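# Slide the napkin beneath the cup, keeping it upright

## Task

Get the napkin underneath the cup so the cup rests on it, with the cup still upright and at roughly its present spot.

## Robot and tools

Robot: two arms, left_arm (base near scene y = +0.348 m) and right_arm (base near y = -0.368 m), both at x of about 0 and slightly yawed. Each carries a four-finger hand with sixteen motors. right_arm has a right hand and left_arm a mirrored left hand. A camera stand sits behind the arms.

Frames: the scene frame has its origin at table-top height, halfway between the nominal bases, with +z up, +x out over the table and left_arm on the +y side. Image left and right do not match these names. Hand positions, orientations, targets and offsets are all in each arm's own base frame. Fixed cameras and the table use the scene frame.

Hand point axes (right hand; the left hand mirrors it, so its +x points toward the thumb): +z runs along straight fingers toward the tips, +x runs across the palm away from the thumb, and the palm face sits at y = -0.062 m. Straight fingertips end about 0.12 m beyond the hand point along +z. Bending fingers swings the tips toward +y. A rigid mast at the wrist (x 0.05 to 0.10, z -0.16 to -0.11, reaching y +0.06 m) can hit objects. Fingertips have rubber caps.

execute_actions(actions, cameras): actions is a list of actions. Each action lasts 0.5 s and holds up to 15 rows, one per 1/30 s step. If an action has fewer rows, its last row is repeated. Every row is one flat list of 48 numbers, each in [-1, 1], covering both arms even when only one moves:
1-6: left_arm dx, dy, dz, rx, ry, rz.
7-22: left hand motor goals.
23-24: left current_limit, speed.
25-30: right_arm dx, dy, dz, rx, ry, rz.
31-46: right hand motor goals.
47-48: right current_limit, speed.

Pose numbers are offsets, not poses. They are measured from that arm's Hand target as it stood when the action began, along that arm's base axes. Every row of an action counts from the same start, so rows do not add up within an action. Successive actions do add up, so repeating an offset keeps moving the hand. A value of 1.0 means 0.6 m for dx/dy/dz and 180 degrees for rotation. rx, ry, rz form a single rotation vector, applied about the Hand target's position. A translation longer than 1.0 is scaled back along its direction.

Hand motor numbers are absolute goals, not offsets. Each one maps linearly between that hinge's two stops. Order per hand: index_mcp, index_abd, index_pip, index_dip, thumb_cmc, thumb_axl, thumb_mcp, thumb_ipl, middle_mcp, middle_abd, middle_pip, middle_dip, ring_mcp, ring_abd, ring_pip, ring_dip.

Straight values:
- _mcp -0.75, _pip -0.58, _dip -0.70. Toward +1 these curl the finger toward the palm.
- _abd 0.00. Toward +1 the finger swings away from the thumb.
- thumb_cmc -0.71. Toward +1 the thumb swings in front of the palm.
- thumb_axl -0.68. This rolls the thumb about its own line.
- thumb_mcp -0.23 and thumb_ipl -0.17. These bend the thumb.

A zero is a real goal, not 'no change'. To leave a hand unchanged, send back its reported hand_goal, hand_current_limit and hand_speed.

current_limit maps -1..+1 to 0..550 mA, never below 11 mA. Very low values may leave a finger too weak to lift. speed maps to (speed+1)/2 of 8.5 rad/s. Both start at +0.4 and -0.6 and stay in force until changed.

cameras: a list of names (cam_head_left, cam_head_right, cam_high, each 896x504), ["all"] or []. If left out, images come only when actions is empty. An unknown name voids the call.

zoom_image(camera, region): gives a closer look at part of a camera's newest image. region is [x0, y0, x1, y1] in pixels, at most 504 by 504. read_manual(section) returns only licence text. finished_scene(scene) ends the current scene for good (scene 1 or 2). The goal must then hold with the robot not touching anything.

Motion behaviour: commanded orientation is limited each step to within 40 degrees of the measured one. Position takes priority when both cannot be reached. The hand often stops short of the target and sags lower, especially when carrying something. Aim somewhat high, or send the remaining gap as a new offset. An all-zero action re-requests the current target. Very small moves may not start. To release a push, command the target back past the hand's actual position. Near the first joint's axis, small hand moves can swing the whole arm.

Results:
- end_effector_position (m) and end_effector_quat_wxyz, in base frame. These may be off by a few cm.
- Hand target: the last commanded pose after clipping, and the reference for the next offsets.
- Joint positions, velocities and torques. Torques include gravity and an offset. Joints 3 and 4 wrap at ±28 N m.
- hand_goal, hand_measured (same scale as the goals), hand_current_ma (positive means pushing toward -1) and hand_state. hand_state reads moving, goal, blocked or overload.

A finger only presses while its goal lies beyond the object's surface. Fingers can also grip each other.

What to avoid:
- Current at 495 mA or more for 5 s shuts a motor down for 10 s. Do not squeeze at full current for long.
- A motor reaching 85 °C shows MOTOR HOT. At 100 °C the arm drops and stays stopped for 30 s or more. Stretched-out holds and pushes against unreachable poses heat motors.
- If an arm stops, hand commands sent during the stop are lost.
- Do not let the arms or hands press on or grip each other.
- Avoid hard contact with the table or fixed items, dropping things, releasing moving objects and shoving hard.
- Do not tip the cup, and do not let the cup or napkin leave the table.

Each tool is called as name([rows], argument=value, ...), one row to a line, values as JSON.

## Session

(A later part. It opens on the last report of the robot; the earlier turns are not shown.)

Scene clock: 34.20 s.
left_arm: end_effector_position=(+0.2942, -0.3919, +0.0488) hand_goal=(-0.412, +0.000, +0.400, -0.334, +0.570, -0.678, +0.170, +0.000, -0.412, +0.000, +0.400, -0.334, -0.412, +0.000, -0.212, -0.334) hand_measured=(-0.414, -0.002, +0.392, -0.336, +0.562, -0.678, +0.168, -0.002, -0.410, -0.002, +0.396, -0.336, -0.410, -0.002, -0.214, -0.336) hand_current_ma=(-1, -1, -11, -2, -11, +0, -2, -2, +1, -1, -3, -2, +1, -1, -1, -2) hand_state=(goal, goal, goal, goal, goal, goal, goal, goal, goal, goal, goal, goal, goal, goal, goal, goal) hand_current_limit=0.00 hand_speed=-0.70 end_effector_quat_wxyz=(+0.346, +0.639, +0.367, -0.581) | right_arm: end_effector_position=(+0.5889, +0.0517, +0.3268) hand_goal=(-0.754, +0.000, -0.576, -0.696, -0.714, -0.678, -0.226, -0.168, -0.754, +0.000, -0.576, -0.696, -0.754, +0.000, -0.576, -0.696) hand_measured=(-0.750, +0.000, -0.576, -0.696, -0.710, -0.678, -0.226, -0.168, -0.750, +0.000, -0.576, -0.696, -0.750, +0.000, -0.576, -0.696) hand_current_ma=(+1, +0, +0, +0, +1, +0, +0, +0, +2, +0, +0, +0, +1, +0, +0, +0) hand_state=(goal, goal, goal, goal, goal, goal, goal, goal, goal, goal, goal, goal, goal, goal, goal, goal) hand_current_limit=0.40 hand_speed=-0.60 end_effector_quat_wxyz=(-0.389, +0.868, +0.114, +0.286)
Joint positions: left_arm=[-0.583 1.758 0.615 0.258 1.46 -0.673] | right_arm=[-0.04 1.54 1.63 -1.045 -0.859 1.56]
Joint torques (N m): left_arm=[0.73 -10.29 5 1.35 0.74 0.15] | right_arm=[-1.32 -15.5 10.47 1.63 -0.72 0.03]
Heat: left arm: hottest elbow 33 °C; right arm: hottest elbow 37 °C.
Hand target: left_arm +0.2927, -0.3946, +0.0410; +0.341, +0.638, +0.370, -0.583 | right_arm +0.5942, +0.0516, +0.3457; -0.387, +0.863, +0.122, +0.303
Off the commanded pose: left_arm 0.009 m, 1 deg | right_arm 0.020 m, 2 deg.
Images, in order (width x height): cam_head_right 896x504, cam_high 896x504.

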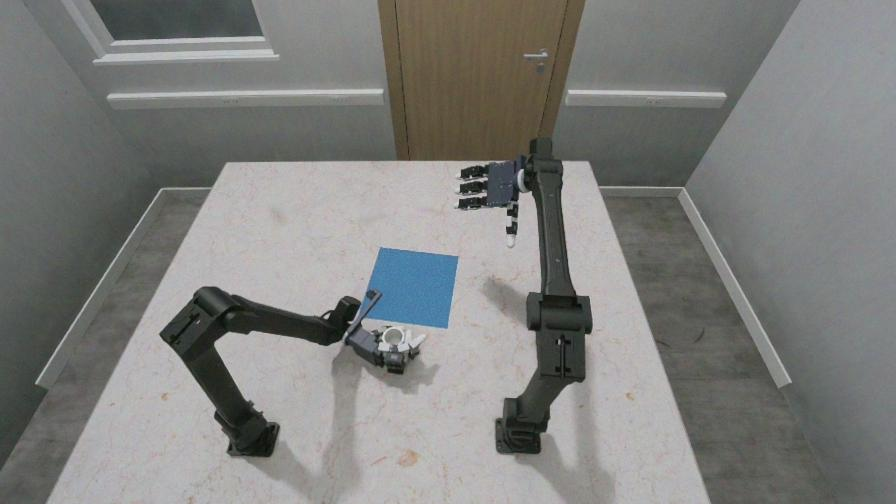

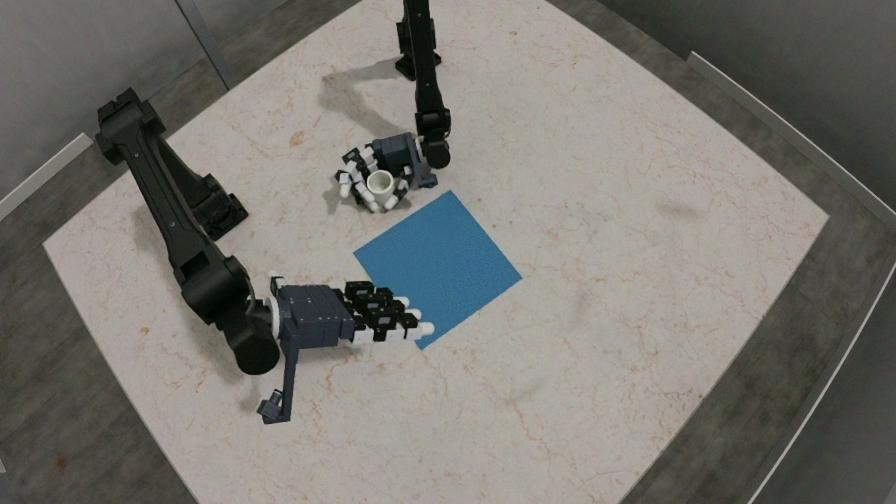

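execute_actions([
  [[0,0,0,0,0,0,-0.35,0,0.6,-0.1,0.571,-0.678,0.337,0.1,-0.35,0,0.6,-0.1,-0.411,0,-0.212,-0.333,0.0,-0.7,0,0,0,0,0,0,-0.754,0,-0.576,-0.696,-0.714,-0.678,-0.226,-0.168,-0.754,0,-0.576,-0.696,-0.754,0,-0.576,-0.696,0.4,-0.6]],
  [[0,0,0,0,0,0,-0.274,0,0.75,0.1,0.571,-0.678,0.45,0.25,-0.274,0,0.75,0.1,-0.411,0,-0.212,-0.333,0.0,-0.7,0,0,0,0,0,0,-0.754,0,-0.576,-0.696,-0.714,-0.678,-0.226,-0.168,-0.754,0,-0.576,-0.696,-0.754,0,-0.576,-0.696,0.4,-0.6]],
], cameras=["cam_high","cam_head_right"])

zoom_image(camera="cam_high", region=[300, 70, 480, 230])

zoom_image(camera="cam_head_right", region=[320, 240, 460, 380])

Scene clock: 35.87 s.
left_arm: end_effector_position=(+0.2942, -0.3924, +0.0489) hand_goal=(-0.274, +0.000, +0.750, +0.100, +0.570, -0.678, +0.450, +0.250, -0.274, +0.000, +0.750, +0.100, -0.412, +0.000, -0.212, -0.334) hand_measured=(-0.424, -0.004, +0.474, -0.084, +0.564, -0.680, +0.166, +0.204, -0.348, -0.002, +0.550, -0.112, -0.410, -0.002, -0.214, -0.336) hand_current_ma=(-275, -4, -275, -275, -8, -1, -275, -163, -226, -1, -275, -275, +1, -1, -1, -2) hand_state=(blocked, goal, blocked, blocked, goal, goal, blocked, blocked, blocked, goal, blocked, blocked, goal, goal, goal, goal) hand_current_limit=0.00 hand_speed=-0.70 end_effector_quat_wxyz=(+0.345, +0.639, +0.367, -0.581) | right_arm: end_effector_position=(+0.5889, +0.0517, +0.3268) hand_goal=(-0.754, +0.000, -0.576, -0.696, -0.714, -0.678, -0.226, -0.168, -0.754, +0.000, -0.576, -0.696, -0.754, +0.000, -0.576, -0.696) hand_measured=(-0.750, +0.000, -0.576, -0.696, -0.710, -0.678, -0.226, -0.168, -0.750, +0.000, -0.576, -0.696, -0.750, +0.000, -0.576, -0.696) hand_current_ma=(+1, +0, +0, +0, +1, +0, +0, +0, +2, +0, +0, +0, +1, +0, +0, +0) hand_state=(goal, goal, goal, goal, goal, goal, goal, goal, goal, goal, goal, goal, goal, goal, goal, goal) hand_current_limit=0.40 hand_speed=-0.60 end_effector_quat_wxyz=(-0.389, +0.868, +0.114, +0.286)
Joint positions: left_arm=[-0.584 1.758 0.615 0.264 1.459 -0.68] | right_arm=[-0.04 1.54 1.63 -1.045 -0.859 1.56]
Joint torques (N m): left_arm=[0.85 -10.29 4.92 1.47 0.74 0.15] | right_arm=[-1.44 -15.44 10.47 1.62 -0.72 0.02]
Heat: left arm: hottest elbow 33 °C; right arm: hottest elbow 37 °C.
Hand target: left_arm +0.2927, -0.3947, +0.0410; +0.341, +0.638, +0.370, -0.583 | right_arm +0.5942, +0.0516, +0.3457; -0.387, +0.863, +0.122, +0.303
Off the commanded pose: left_arm 0.008 m, 1 deg | right_arm 0.020 m, 2 deg.
Images, in order (width x height): cam_head_right 896x504, cam_high 896x504.

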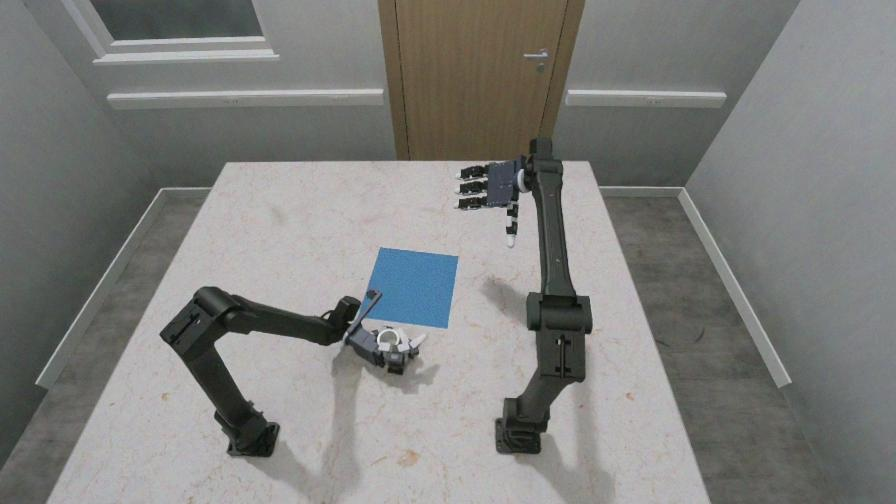

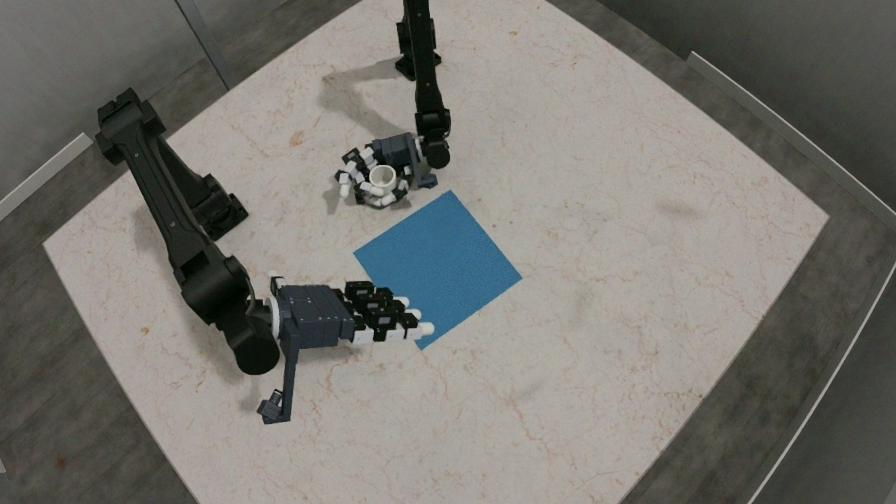

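Scaled by 2.800 from the camera's 896x504 image, which has a finer 1280x720 frame.

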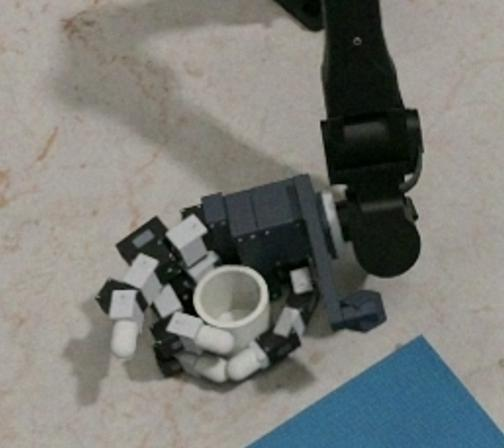

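Scaled by 3.600 from the camera's 896x504 image, which has a finer 1280x720 frame.

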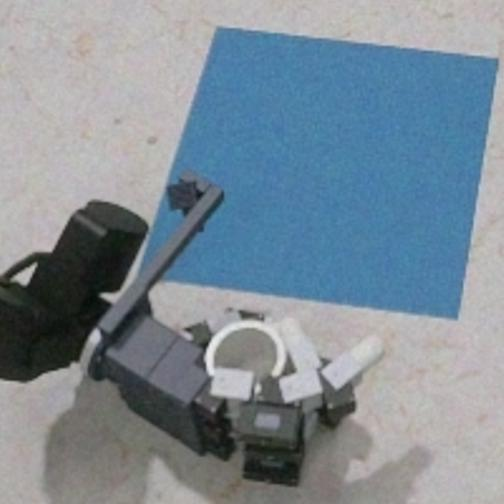

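execute_actions([
  [[0,0,0.05,0,0,0,-0.274,0,0.75,0.1,0.571,-0.678,0.45,0.25,-0.274,0,0.75,0.1,-0.411,0,-0.212,-0.333,0.0,-0.7,0,0,0,0,0,0,-0.754,0,-0.576,-0.696,-0.714,-0.678,-0.226,-0.168,-0.754,0,-0.576,-0.696,-0.754,0,-0.576,-0.696,0.4,-0.6]],
  [[0,0,0.07,0,0,0,-0.274,0,0.75,0.1,0.571,-0.678,0.45,0.25,-0.274,0,0.75,0.1,-0.411,0,-0.212,-0.333,0.0,-0.7,0,0,0,0,0,0,-0.754,0,-0.576,-0.696,-0.714,-0.678,-0.226,-0.168,-0.754,0,-0.576,-0.696,-0.754,0,-0.576,-0.696,0.4,-0.6]],
], cameras=["cam_high","cam_head_right"])

zoom_image(camera="cam_high", region=[300, 70, 480, 230])

Scene clock: 38.23 s.
left_arm: end_effector_position=(+0.2910, -0.3895, +0.1034) hand_goal=(-0.274, +0.000, +0.750, +0.100, +0.570, -0.678, +0.450, +0.250, -0.274, +0.000, +0.750, +0.100, -0.412, +0.000, -0.212, -0.334) hand_measured=(-0.424, -0.004, +0.474, -0.082, +0.564, -0.680, +0.164, +0.204, -0.348, -0.002, +0.550, -0.112, -0.410, -0.002, -0.214, -0.336) hand_current_ma=(-275, -4, -275, -275, -8, -1, -275, -159, -226, -1, -275, -275, +1, -1, -1, -2) hand_state=(blocked, goal, blocked, blocked, goal, goal, blocked, blocked, blocked, goal, blocked, blocked, goal, goal, goal, goal) hand_current_limit=0.00 hand_speed=-0.70 end_effector_quat_wxyz=(+0.336, +0.630, +0.382, -0.586) | right_arm: end_effector_position=(+0.5889, +0.0517, +0.3268) hand_goal=(-0.754, +0.000, -0.576, -0.696, -0.714, -0.678, -0.226, -0.168, -0.754, +0.000, -0.576, -0.696, -0.754, +0.000, -0.576, -0.696) hand_measured=(-0.750, +0.000, -0.576, -0.696, -0.710, -0.678, -0.226, -0.168, -0.750, +0.000, -0.576, -0.696, -0.750, +0.000, -0.576, -0.696) hand_current_ma=(+1, +0, +0, +0, +1, +0, +0, +0, +2, +0, +0, +0, +1, +0, +0, +0) hand_state=(goal, goal, goal, goal, goal, goal, goal, goal, goal, goal, goal, goal, goal, goal, goal, goal) hand_current_limit=0.40 hand_speed=-0.60 end_effector_quat_wxyz=(-0.389, +0.868, +0.114, +0.286)
Joint positions: left_arm=[-0.585 1.569 0.615 0.126 1.453 -0.771] | right_arm=[-0.04 1.54 1.63 -1.045 -0.859 1.56]
Joint torques (N m): left_arm=[0.73 -11.81 7.46 0.4 0.89 0.38] | right_arm=[-1.38 -15.44 10.47 1.62 -0.72 0.03]
Heat: left arm: hottest elbow 33 °C; right arm: hottest elbow 38 °C.
Hand target: left_arm +0.2927, -0.3947, +0.1130; +0.341, +0.638, +0.370, -0.583 | right_arm +0.5942, +0.0516, +0.3457; -0.387, +0.863, +0.122, +0.303
Off the commanded pose: left_arm 0.011 m, 2 deg | right_arm 0.020 m, 2 deg.
Images, in order (width x height): cam_head_right 896x504, cam_high 896x504.

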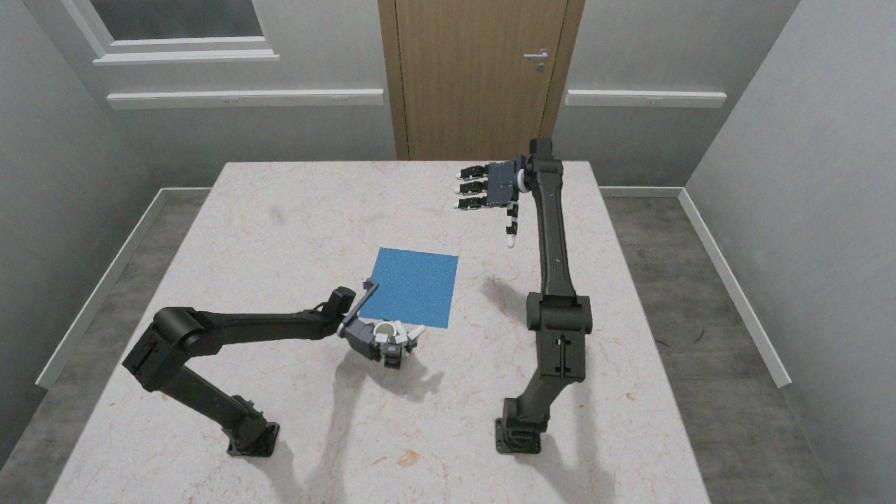

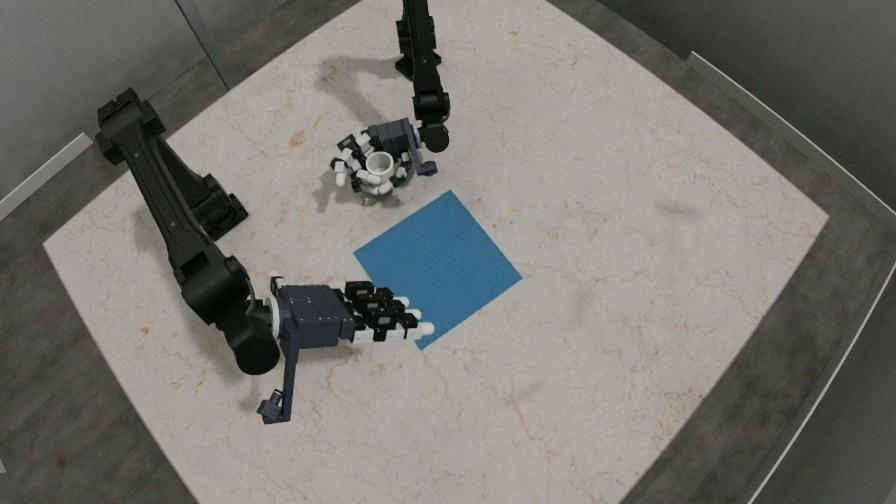

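Scaled by 2.800 from the camera's 896x504 image, which has a finer 1280x720 frame.

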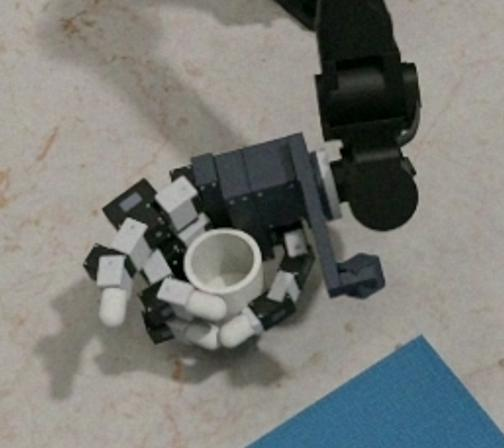

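execute_actions([
  [[0.0067,0.0833,0.0167,0,0,0,-0.274,0,0.75,0.1,0.571,-0.678,0.45,0.25,-0.274,0,0.75,0.1,-0.411,0,-0.212,-0.333,0.0,-0.7,-0.0406,0.0592,-0.0406,-0.0434,-0.0064,0.0483,-0.479,0,-0.285,-0.406,-0.714,-0.678,-0.226,-0.168,-0.479,0,-0.285,-0.406,-0.479,0,-0.285,-0.406,0.4,-0.6]],
  [[0.0067,0.0833,0.0167,0,0,0,-0.274,0,0.75,0.1,0.571,-0.678,0.45,0.25,-0.274,0,0.75,0.1,-0.411,0,-0.212,-0.333,0.0,-0.7,-0.0406,0.0592,-0.0406,-0.0434,-0.0064,0.0483,-0.479,0,-0.285,-0.406,-0.714,-0.678,-0.226,-0.168,-0.479,0,-0.285,-0.406,-0.479,0,-0.285,-0.406,0.4,-0.6]],
  [[0.0067,0.0833,0.0167,0,0,0,-0.274,0,0.75,0.1,0.571,-0.678,0.45,0.25,-0.274,0,0.75,0.1,-0.411,0,-0.212,-0.333,0.0,-0.7,-0.0406,0.0592,-0.0406,-0.0434,-0.0064,0.0483,-0.479,0,-0.285,-0.406,-0.714,-0.678,-0.226,-0.168,-0.479,0,-0.285,-0.406,-0.479,0,-0.285,-0.406,0.4,-0.6]],
  [[0.0067,0.0833,0.0167,0,0,0,-0.274,0,0.75,0.1,0.571,-0.678,0.45,0.25,-0.274,0,0.75,0.1,-0.411,0,-0.212,-0.333,0.0,-0.7,-0.0406,0.0592,-0.0406,-0.0434,-0.0064,0.0483,-0.479,0,-0.285,-0.406,-0.714,-0.678,-0.226,-0.168,-0.479,0,-0.285,-0.406,-0.479,0,-0.285,-0.406,0.4,-0.6]],
], cameras=["cam_high","cam_head_right"])

Scene clock: 42.80 s.
left_arm: end_effector_position=(+0.3108, -0.1983, +0.1488) hand_goal=(-0.274, +0.000, +0.750, +0.100, +0.570, -0.678, +0.450, +0.250, -0.274, +0.000, +0.750, +0.100, -0.412, +0.000, -0.212, -0.334) hand_measured=(-0.426, -0.004, +0.474, -0.080, +0.564, -0.680, +0.164, +0.208, -0.348, -0.002, +0.550, -0.112, -0.412, -0.002, -0.214, -0.336) hand_current_ma=(-275, -4, -275, -275, -8, -1, -275, -144, -226, -1, -275, -275, +0, -1, -1, -2) hand_state=(blocked, goal, blocked, blocked, goal, goal, blocked, blocked, blocked, goal, blocked, blocked, goal, goal, goal, goal) hand_current_limit=0.00 hand_speed=-0.70 end_effector_quat_wxyz=(+0.483, +0.524, +0.481, -0.511) | right_arm: end_effector_position=(+0.4975, +0.1981, +0.2418) hand_goal=(-0.480, +0.000, -0.286, -0.406, -0.714, -0.678, -0.226, -0.168, -0.480, +0.000, -0.286, -0.406, -0.480, +0.000, -0.286, -0.406) hand_measured=(-0.480, +0.000, -0.288, -0.408, -0.710, -0.678, -0.224, -0.168, -0.480, +0.000, -0.288, -0.408, -0.480, +0.000, -0.288, -0.408) hand_current_ma=(+0, +0, +0, -1, +1, +0, +0, +0, +0, +0, +0, -1, +0, +0, +0, -1) hand_state=(goal, goal, goal, goal, goal, goal, goal, goal, goal, goal, goal, goal, goal, goal, goal, goal) hand_current_limit=0.40 hand_speed=-0.60 end_effector_quat_wxyz=(-0.213, +0.847, +0.460, +0.160)
Joint positions: left_arm=[-0.079 1.142 0.356 -0.172 1.556 -0.599] | right_arm=[0.377 1.477 1.415 -1.219 -0.46 1.022]
Joint torques (N m): left_arm=[2.02 -5.71 6.84 0.47 1.18 0.31] | right_arm=[-1.85 -14.56 8.14 0.88 -0.3 -0.11]
Heat: left arm: hottest elbow 33 °C; right arm: hottest elbow 38 °C.
Hand target: left_arm +0.3087, -0.1947, +0.1530; +0.341, +0.638, +0.370, -0.583 | right_arm +0.4968, +0.1936, +0.2483; -0.210, +0.846, +0.461, +0.165
Off the commanded pose: left_arm 0.006 m, 26 deg | right_arm 0.008 m, 1 deg.
joint sent to its limit (left arm) — joint 5 (wrist yaw), upper limit. The joint targets are off in orientation, not in position.
Images, in order (width x height): cam_head_right 896x504, cam_high 896x504.

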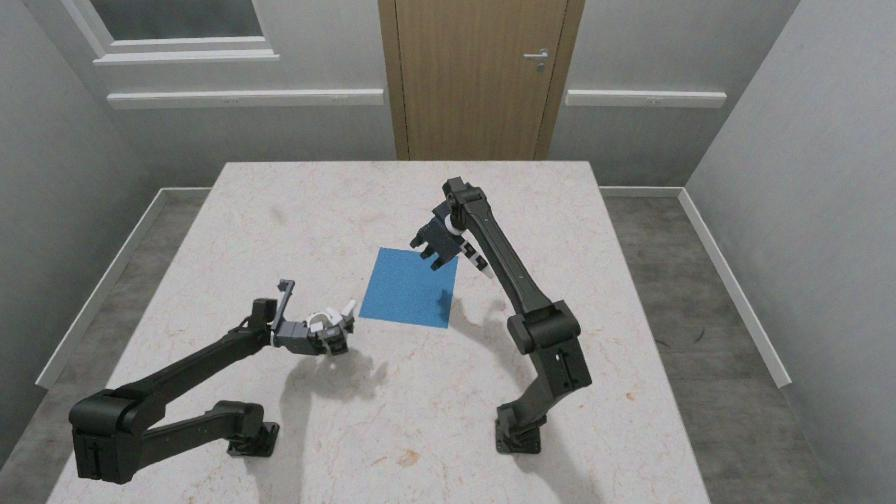

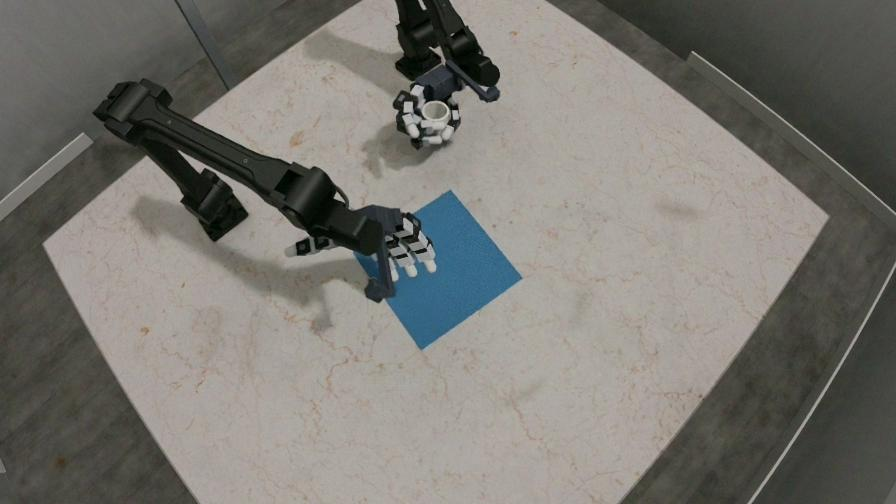

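execute_actions([
  [[0.033,0.05,0,0,0,0.08,-0.274,0,0.75,0.1,0.571,-0.678,0.45,0.25,-0.274,0,0.75,0.1,-0.411,0,-0.212,-0.333,0.0,-0.7,-0.0406,0.0592,-0.0406,-0.0434,-0.0064,0.0483,-0.479,0,-0.285,-0.406,-0.714,-0.678,-0.226,-0.168,-0.479,0,-0.285,-0.406,-0.479,0,-0.285,-0.406,0.4,-0.6]],
  [[0.033,0.05,0,0,0,0.08,-0.274,0,0.75,0.1,0.571,-0.678,0.45,0.25,-0.274,0,0.75,0.1,-0.411,0,-0.212,-0.333,0.0,-0.7,-0.0406,0.0592,-0.0406,-0.0434,-0.0064,0.0483,-0.479,0,-0.285,-0.406,-0.714,-0.678,-0.226,-0.168,-0.479,0,-0.285,-0.406,-0.479,0,-0.285,-0.406,0.4,-0.6]],
  [[0,0,0,0,0,0,-0.274,0,0.75,0.1,0.571,-0.678,0.45,0.25,-0.274,0,0.75,0.1,-0.411,0,-0.212,-0.333,0.0,-0.7,-0.0406,0.0592,-0.0406,-0.0434,-0.0064,0.0483,-0.479,0,-0.285,-0.406,-0.714,-0.678,-0.226,-0.168,-0.479,0,-0.285,-0.406,-0.479,0,-0.285,-0.406,0.4,-0.6]],
  [[0,0,0,0,0,0,-0.274,0,0.75,0.1,0.571,-0.678,0.45,0.25,-0.274,0,0.75,0.1,-0.411,0,-0.212,-0.333,0.0,-0.7,-0.0406,0.0592,-0.0406,-0.0434,-0.0064,0.0483,-0.479,0,-0.285,-0.406,-0.714,-0.678,-0.226,-0.168,-0.479,0,-0.285,-0.406,-0.479,0,-0.285,-0.406,0.4,-0.6]],
], cameras=["all"])

zoom_image(camera="cam_high", region=[300, 80, 560, 360])

zoom_image(camera="cam_head_left", region=[300, 200, 500, 380])

Scene clock: 46.30 s.
left_arm: end_effector_position=(+0.3246, -0.1383, +0.1251) hand_goal=(-0.274, +0.000, +0.750, +0.100, +0.570, -0.678, +0.450, +0.250, -0.274, +0.000, +0.750, +0.100, -0.412, +0.000, -0.212, -0.334) hand_measured=(-0.426, -0.004, +0.474, -0.078, +0.564, -0.680, +0.164, +0.208, -0.348, -0.002, +0.550, -0.112, -0.412, -0.002, -0.214, -0.336) hand_current_ma=(-275, -4, -275, -275, -8, -1, -275, -143, -226, -1, -275, -275, +0, -1, -1, -2) hand_state=(blocked, goal, blocked, blocked, goal, goal, blocked, blocked, blocked, goal, blocked, blocked, goal, goal, goal, goal) hand_current_limit=0.00 hand_speed=-0.70 end_effector_quat_wxyz=(+0.498, +0.462, +0.562, -0.473) | right_arm: end_effector_position=(+0.3971, +0.3389, +0.1508) hand_goal=(-0.480, +0.000, -0.286, -0.406, -0.714, -0.678, -0.226, -0.168, -0.480, +0.000, -0.286, -0.406, -0.480, +0.000, -0.286, -0.406) hand_measured=(-0.482, +0.000, -0.288, -0.408, -0.712, -0.678, -0.224, -0.168, -0.482, +0.000, -0.288, -0.408, -0.482, +0.000, -0.288, -0.408) hand_current_ma=(+0, +0, +0, -1, +0, +0, +1, +0, +0, +0, +0, -1, +0, +0, +0, -1) hand_state=(goal, goal, goal, goal, goal, goal, goal, goal, goal, goal, goal, goal, goal, goal, goal, goal) hand_current_limit=0.40 hand_speed=-0.60 end_effector_quat_wxyz=(+0.000, +0.690, +0.724, +0.004)
Joint positions: left_arm=[0.101 1.142 0.356 -0.426 1.51 -0.432] | right_arm=[0.855 1.612 1.326 -1.275 -0.001 0.807]
Joint torques (N m): left_arm=[1.49 -4.48 12.23 0.09 1.14 0.42] | right_arm=[-1.9 -14.39 7.71 0.23 0.21 -0.06]
Heat: left arm: hottest elbow 34 °C; right arm: hottest elbow 38 °C.
Hand target: left_arm +0.3484, -0.1346, +0.1530; +0.475, +0.525, +0.517, -0.480 | right_arm +0.3993, +0.3358, +0.1507; +0.001, +0.689, +0.725, +0.000
Off the commanded pose: left_arm 0.037 m, 9 deg | right_arm 0.004 m, 1 deg.

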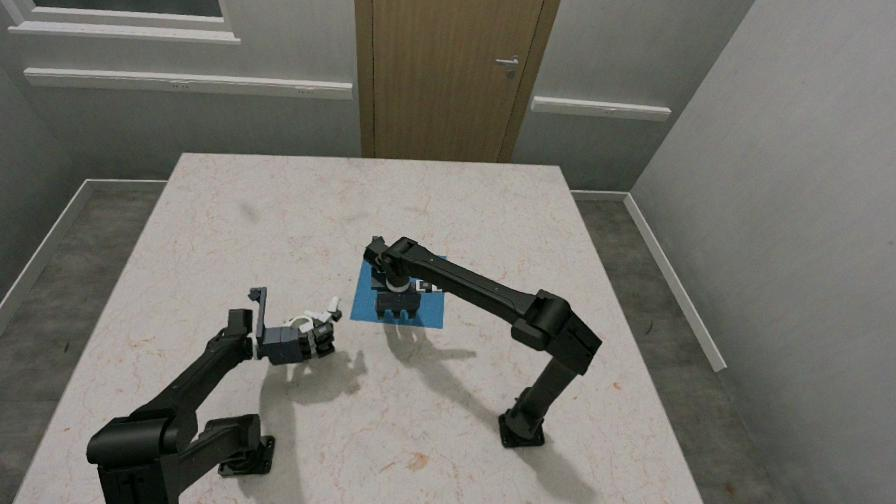

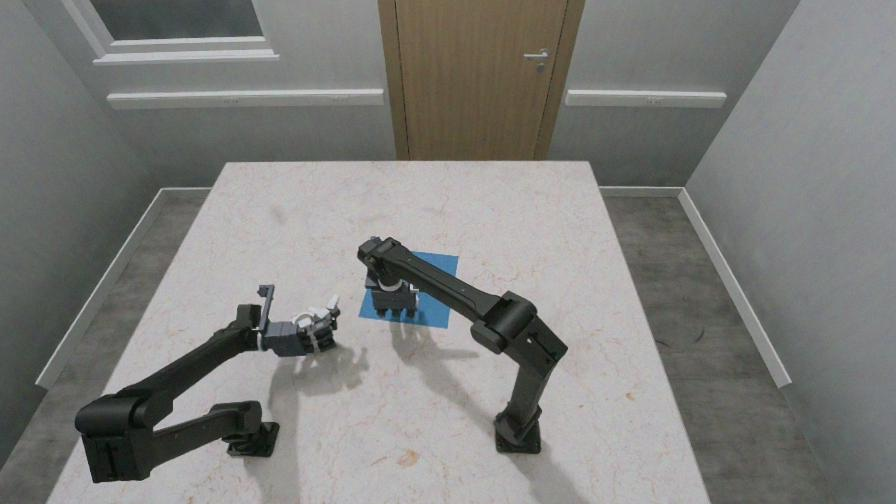

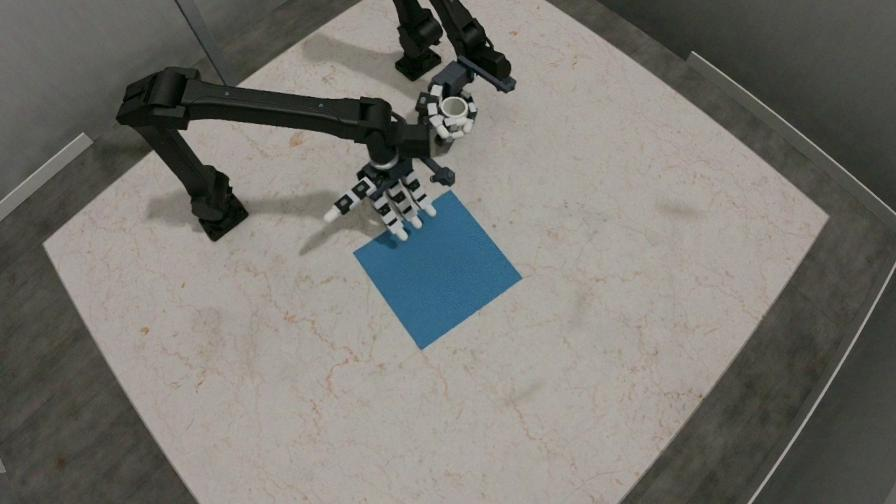

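Scaled by 1.800 from the camera's 896x504 image, which has a finer 1280x720 frame.

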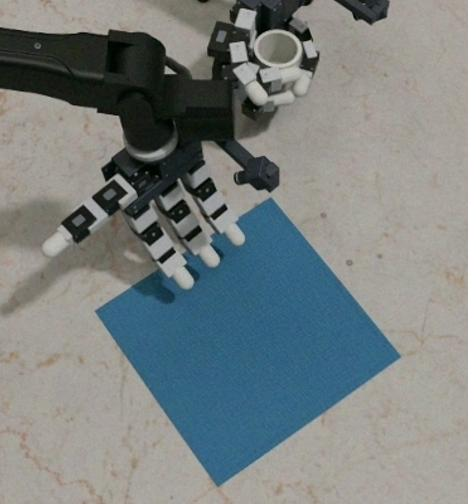

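Scaled by 2.520 from the camera's 896x504 image, which has a finer 1280x720 frame.

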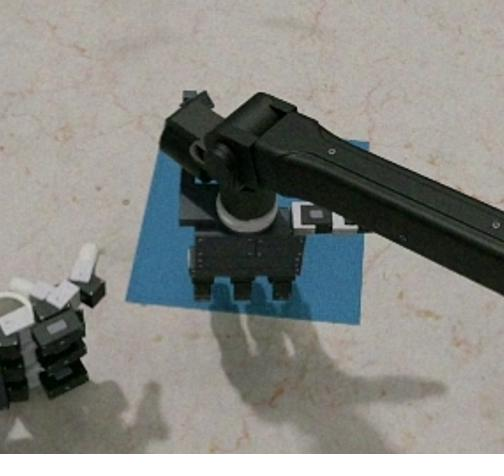

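execute_actions([
  [[-0.03,-0.006,-0.035,0,0,0,-0.274,0,0.75,0.1,0.571,-0.678,0.45,0.25,-0.274,0,0.75,0.1,-0.411,0,-0.212,-0.333,0.0,-0.7,0,0,-0.05,0,0,0,-0.479,0,-0.285,-0.406,-0.714,-0.678,-0.226,-0.168,-0.479,0,-0.285,-0.406,-0.479,0,-0.285,-0.406,-0.3,-0.6]],
  [[0,0,0,0,0,0,-0.274,0,0.75,0.1,0.571,-0.678,0.45,0.25,-0.274,0,0.75,0.1,-0.411,0,-0.212,-0.333,0.0,-0.7,0,0,-0.035,0,0,0,-0.479,0,-0.285,-0.406,-0.714,-0.678,-0.226,-0.168,-0.479,0,-0.285,-0.406,-0.479,0,-0.285,-0.406,-0.3,-0.6]],
], cameras=["cam_high","cam_head_left"])

zoom_image(camera="cam_high", region=[330, 80, 530, 280])

Scene clock: 49.23 s.
left_arm: end_effector_position=(+0.3079, -0.1399, +0.1122) hand_goal=(-0.274, +0.000, +0.750, +0.100, +0.570, -0.678, +0.450, +0.250, -0.274, +0.000, +0.750, +0.100, -0.412, +0.000, -0.212, -0.334) hand_measured=(-0.426, -0.004, +0.474, -0.078, +0.564, -0.680, +0.164, +0.208, -0.348, -0.002, +0.550, -0.112, -0.412, -0.002, -0.214, -0.336) hand_current_ma=(-275, -4, -275, -275, -8, -1, -275, -143, -226, -1, -275, -275, +0, -1, -1, -2) hand_state=(blocked, goal, blocked, blocked, goal, goal, blocked, blocked, blocked, goal, blocked, blocked, goal, goal, goal, goal) hand_current_limit=0.00 hand_speed=-0.70 end_effector_quat_wxyz=(+0.492, +0.477, +0.562, -0.464) | right_arm: end_effector_position=(+0.3953, +0.3368, +0.1035) hand_goal=(-0.480, +0.000, -0.286, -0.406, -0.714, -0.678, -0.226, -0.168, -0.480, +0.000, -0.286, -0.406, -0.480, +0.000, -0.286, -0.406) hand_measured=(-0.482, +0.000, -0.288, -0.408, -0.712, -0.678, -0.224, -0.168, -0.482, +0.000, -0.288, -0.408, -0.482, +0.000, -0.288, -0.408) hand_current_ma=(+0, +0, +0, -1, +0, +0, +1, +0, +0, +0, +0, -1, +0, +0, +0, -1) hand_state=(goal, goal, goal, goal, goal, goal, goal, goal, goal, goal, goal, goal, goal, goal, goal, goal) hand_current_limit=-0.30 hand_speed=-0.60 end_effector_quat_wxyz=(+0.000, +0.690, +0.724, -0.001)
Joint positions: left_arm=[0.101 1.172 0.356 -0.649 1.483 -0.158] | right_arm=[0.855 1.654 1.247 -1.167 -0.001 0.807]
Joint torques (N m): left_arm=[1.03 -2.67 11.48 -0.21 1.21 0.42] | right_arm=[-1.85 -13.98 6.93 0.94 0.21 -0.05]
Heat: left arm: hottest elbow 34 °C; right arm: hottest elbow 38 °C.
Hand target: left_arm +0.3304, -0.1382, +0.1320; +0.475, +0.525, +0.517, -0.480 | right_arm +0.3993, +0.3358, +0.0998; +0.001, +0.689, +0.725, +0.000
Off the commanded pose: left_arm 0.030 m, 8 deg | right_arm 0.006 m, 0 deg.
Images, in order (width x height): cam_head_left 896x504, cam_high 896x504.

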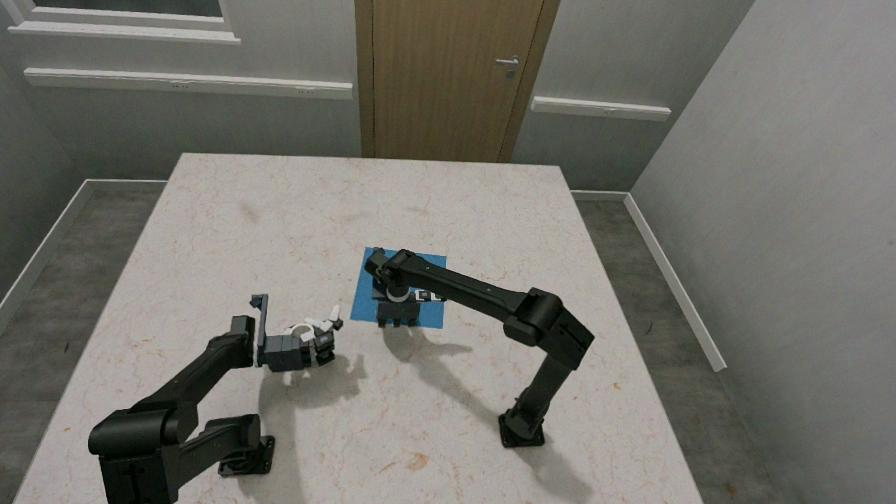

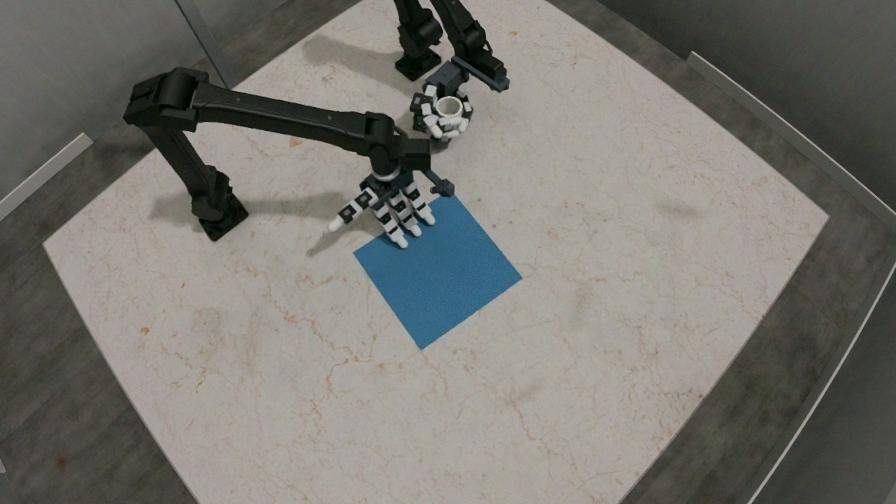

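Scaled by 2.520 from the camera's 896x504 image, which has a finer 1280x720 frame.

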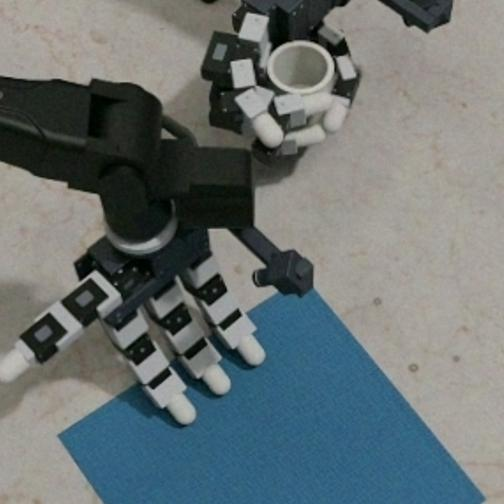

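execute_actions([
  [[0,0,0,0,0,0,-0.274,0,0.75,0.1,0.571,-0.678,0.45,0.25,-0.274,0,0.75,0.1,-0.411,0,-0.212,-0.333,0.0,-0.7,0,0,-0.025,0,0,0,-0.479,0,-0.285,-0.406,-0.714,-0.678,-0.226,-0.168,-0.479,0,-0.285,-0.406,-0.479,0,-0.285,-0.406,-0.3,-0.6]],
], cameras=[])

execute_actions([
  [[0,0,0,0,0,0,-0.274,0,0.75,0.1,0.571,-0.678,0.45,0.25,-0.274,0,0.75,0.1,-0.411,0,-0.212,-0.333,0.0,-0.7,0,0,-0.015,0,0,0,-0.479,0,-0.285,-0.406,-0.714,-0.678,-0.226,-0.168,-0.479,0,-0.285,-0.406,-0.479,0,-0.285,-0.406,-0.3,-0.6]],
], cameras=["cam_high"])

zoom_image(camera="cam_high", region=[330, 80, 530, 280])

Scene clock: 51.17 s.
left_arm: end_effector_position=(+0.3088, -0.1406, +0.1145) hand_goal=(-0.274, +0.000, +0.750, +0.100, +0.570, -0.678, +0.450, +0.250, -0.274, +0.000, +0.750, +0.100, -0.412, +0.000, -0.212, -0.334) hand_measured=(-0.426, -0.004, +0.474, -0.078, +0.564, -0.680, +0.164, +0.208, -0.348, -0.002, +0.550, -0.112, -0.412, -0.002, -0.214, -0.336) hand_current_ma=(-275, -4, -275, -275, -8, -1, -275, -143, -226, -1, -275, -275, +0, -1, -1, -2) hand_state=(blocked, goal, blocked, blocked, goal, goal, blocked, blocked, blocked, goal, blocked, blocked, goal, goal, goal, goal) hand_current_limit=0.00 hand_speed=-0.70 end_effector_quat_wxyz=(+0.485, +0.486, +0.561, -0.463) | right_arm: end_effector_position=(+0.3971, +0.3383, +0.0966) hand_goal=(-0.480, +0.000, -0.286, -0.406, -0.714, -0.678, -0.226, -0.168, -0.480, +0.000, -0.286, -0.406, -0.480, +0.000, -0.286, -0.406) hand_measured=(-0.478, +0.000, -0.282, -0.404, -0.712, -0.678, -0.224, -0.168, -0.478, +0.000, -0.284, -0.406, -0.480, +0.000, -0.284, -0.406) hand_current_ma=(+1, +0, +1, +0, +0, +0, +1, +0, +0, +0, +0, +0, +0, +0, +0, +0) hand_state=(goal, goal, goal, goal, goal, goal, goal, goal, goal, goal, goal, goal, goal, goal, goal, goal) hand_current_limit=-0.30 hand_speed=-0.60 end_effector_quat_wxyz=(+0.001, +0.690, +0.724, +0.006)
Joint positions: left_arm=[0.101 1.208 0.399 -0.82 1.47 0.011] | right_arm=[0.855 1.659 1.232 -1.132 0.002 0.807]
Joint torques (N m): left_arm=[1.32 -3.14 10.95 -0.42 1.21 0.39] | right_arm=[-1.9 -13.1 6.42 1.06 0.12 -0.06]
Heat: left arm: hottest elbow 35 °C; right arm: hottest elbow 38 °C.
Hand target: left_arm +0.3303, -0.1382, +0.1319; +0.475, +0.525, +0.517, -0.480 | right_arm +0.3993, +0.3358, +0.0848; +0.001, +0.689, +0.725, +0.000
Off the commanded pose: left_arm 0.028 m, 7 deg | right_arm 0.012 m, 1 deg.
No camera images: "cameras" was empty.

Scene clock: 52.43 s.
left_arm: end_effector_position=(+0.3092, -0.1420, +0.1164) hand_goal=(-0.274, +0.000, +0.750, +0.100, +0.570, -0.678, +0.450, +0.250, -0.274, +0.000, +0.750, +0.100, -0.412, +0.000, -0.212, -0.334) hand_measured=(-0.426, -0.004, +0.474, -0.078, +0.564, -0.680, +0.164, +0.208, -0.348, -0.002, +0.550, -0.112, -0.412, -0.002, -0.214, -0.336) hand_current_ma=(-275, -4, -275, -275, -8, -1, -275, -143, -226, -1, -275, -275, +0, -1, -1, -2) hand_state=(blocked, goal, blocked, blocked, goal, goal, blocked, blocked, blocked, goal, blocked, blocked, goal, goal, goal, goal) hand_current_limit=0.00 hand_speed=-0.70 end_effector_quat_wxyz=(+0.478, +0.495, +0.557, -0.465) | right_arm: end_effector_position=(+0.3988, +0.3397, +0.0946) hand_goal=(-0.480, +0.000, -0.286, -0.406, -0.714, -0.678, -0.226, -0.168, -0.480, +0.000, -0.286, -0.406, -0.480, +0.000, -0.286, -0.406) hand_measured=(-0.472, +0.000, -0.276, -0.402, -0.712, -0.678, -0.224, -0.168, -0.474, +0.000, -0.280, -0.402, -0.476, +0.000, -0.282, -0.404) hand_current_ma=(+4, +0, +4, +1, +0, +0, +1, +0, +3, +0, +2, +1, +1, +0, +1, +0) hand_state=(goal, goal, goal, goal, goal, goal, goal, goal, goal, goal, goal, goal, goal, goal, goal, goal) hand_current_limit=-0.30 hand_speed=-0.60 end_effector_quat_wxyz=(+0.001, +0.690, +0.724, +0.013)
Joint positions: left_arm=[0.101 1.263 0.446 -1.011 1.456 0.213] | right_arm=[0.855 1.659 1.224 -1.11 0.004 0.807]
Joint torques (N m): left_arm=[1.67 -3.72 10.44 -0.69 1.17 0.44] | right_arm=[-1.85 -12.28 6.06 1.13 0.04 -0.06]
Heat: left arm: hottest elbow 35 °C; right arm: hottest elbow 38 °C.
Hand target: left_arm +0.3305, -0.1382, +0.1321; +0.475, +0.526, +0.517, -0.480 | right_arm +0.3992, +0.3357, +0.0756; +0.001, +0.689, +0.725, +0.000
Off the commanded pose: left_arm 0.026 m, 6 deg | right_arm 0.019 m, 1 deg.
Images, in order (width x height): cam_high 896x504.

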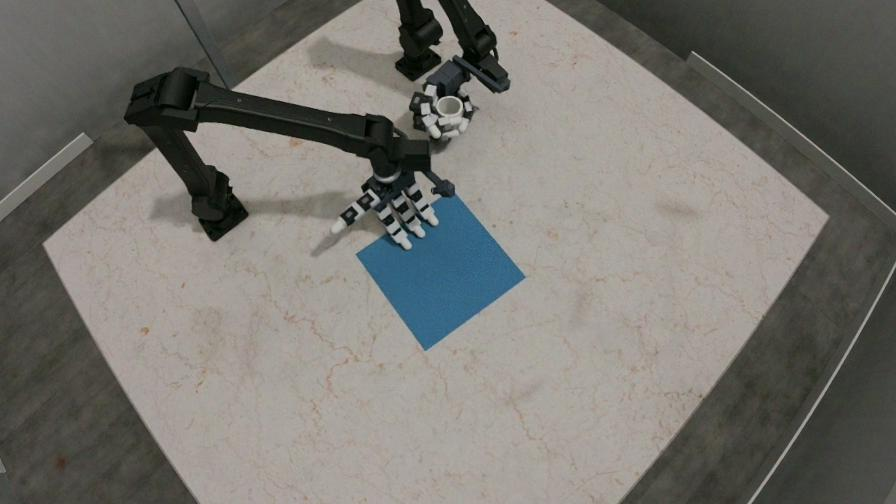

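Scaled by 2.520 from the camera's 896x504 image, which has a finer 1280x720 frame.

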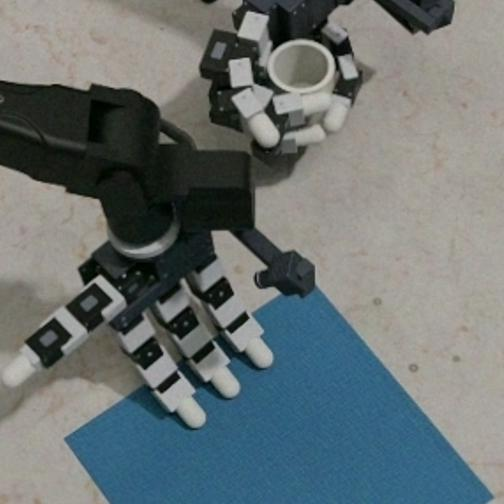

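execute_actions([
  [[0,0,0,0,0,0,-0.274,0,0.75,0.1,0.571,-0.678,0.45,0.25,-0.274,0,0.75,0.1,-0.411,0,-0.212,-0.333,0.0,-0.7,-0.05,0.003,0,0,0,0,-0.479,0,-0.285,-0.406,-0.714,-0.678,-0.226,-0.168,-0.479,0,-0.285,-0.406,-0.479,0,-0.285,-0.406,-0.3,-0.6]],
  [[0,0,0,0,0,0,-0.274,0,0.75,0.1,0.571,-0.678,0.45,0.25,-0.274,0,0.75,0.1,-0.411,0,-0.212,-0.333,0.0,-0.7,-0.05,0.003,0,0,0,0,-0.479,0,-0.285,-0.406,-0.714,-0.678,-0.226,-0.168,-0.479,0,-0.285,-0.406,-0.479,0,-0.285,-0.406,-0.3,-0.6]],
], cameras=["cam_high","cam_head_right"])

zoom_image(camera="cam_high", region=[330, 80, 530, 280])

Scene clock: 54.93 s.
left_arm: end_effector_position=(+0.3118, -0.1431, +0.1211) hand_goal=(-0.274, +0.000, +0.750, +0.100, +0.570, -0.678, +0.450, +0.250, -0.274, +0.000, +0.750, +0.100, -0.412, +0.000, -0.212, -0.334) hand_measured=(-0.426, -0.004, +0.474, -0.078, +0.564, -0.680, +0.164, +0.208, -0.348, -0.002, +0.550, -0.112, -0.412, -0.002, -0.214, -0.336) hand_current_ma=(-275, -4, -275, -275, -8, -1, -275, -143, -226, -1, -275, -275, +0, -1, -1, -2) hand_state=(blocked, goal, blocked, blocked, goal, goal, blocked, blocked, blocked, goal, blocked, blocked, goal, goal, goal, goal) hand_current_limit=0.00 hand_speed=-0.70 end_effector_quat_wxyz=(+0.467, +0.512, +0.542, -0.475) | right_arm: end_effector_position=(+0.3498, +0.3452, +0.0900) hand_goal=(-0.480, +0.000, -0.286, -0.406, -0.714, -0.678, -0.226, -0.168, -0.480, +0.000, -0.286, -0.406, -0.480, +0.000, -0.286, -0.406) hand_measured=(-0.450, +0.000, -0.264, -0.396, -0.712, -0.678, -0.224, -0.168, -0.454, +0.000, -0.270, -0.396, -0.458, +0.000, -0.272, -0.398) hand_current_ma=(+30, +0, +17, +5, +0, +0, +1, +0, +26, +0, +10, +5, +19, +0, +9, +3) hand_state=(blocked, goal, blocked, goal, goal, goal, goal, goal, blocked, goal, goal, goal, blocked, goal, goal, goal) hand_current_limit=-0.30 hand_speed=-0.60 end_effector_quat_wxyz=(+0.004, +0.687, +0.726, +0.017)
Joint positions: left_arm=[0.112 1.406 0.536 -1.391 1.424 0.659] | right_arm=[0.948 1.598 1.131 -1.072 0.012 0.893]
Joint torques (N m): left_arm=[2.02 -5.19 8.94 -1.37 0.94 0.44] | right_arm=[-0.79 -12.75 5.33 0.59 -0.23 0.13]
Heat: left arm: hottest elbow 35 °C; right arm: hottest elbow 38 °C.
Hand target: left_arm +0.3304, -0.1383, +0.1321; +0.475, +0.525, +0.517, -0.480 | right_arm +0.3392, +0.3394, +0.0756; +0.001, +0.689, +0.725, +0.000
Off the commanded pose: left_arm 0.022 m, 3 deg | right_arm 0.019 m, 2 deg.
Images, in order (width x height): cam_head_right 896x504, cam_high 896x504.

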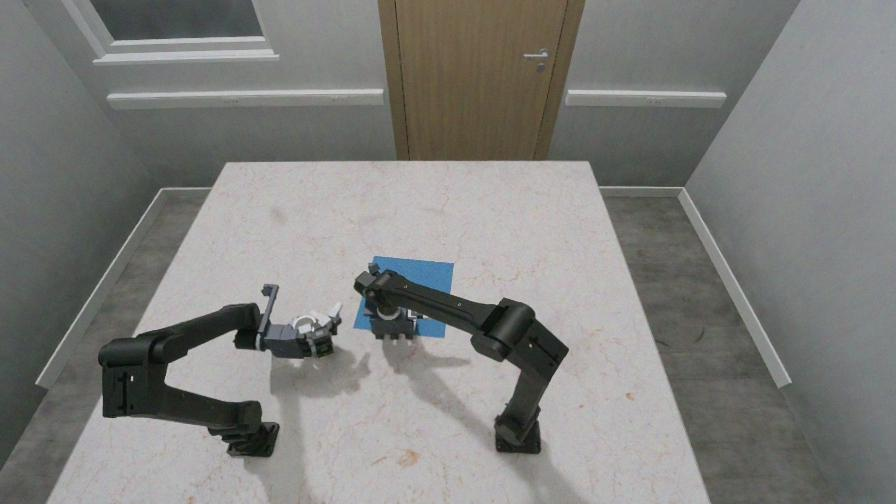

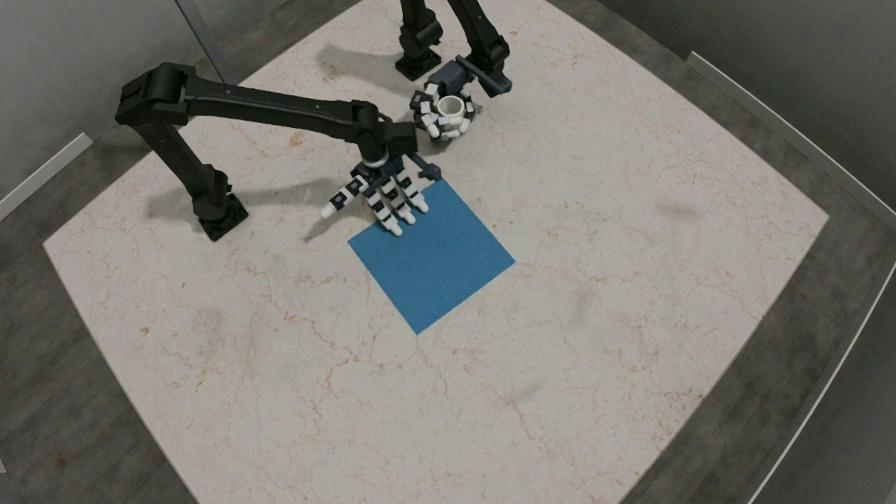

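Scaled by 2.520 from the camera's 896x504 image, which has a finer 1280x720 frame.

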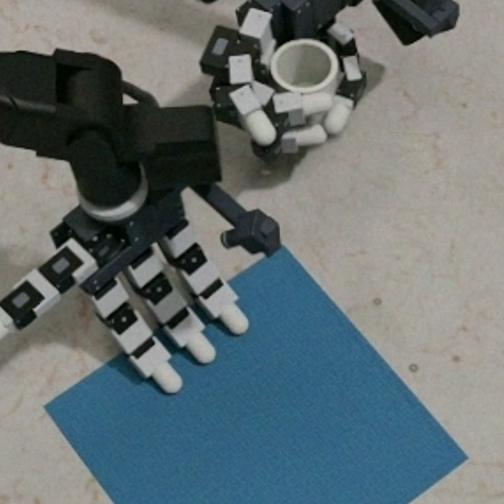

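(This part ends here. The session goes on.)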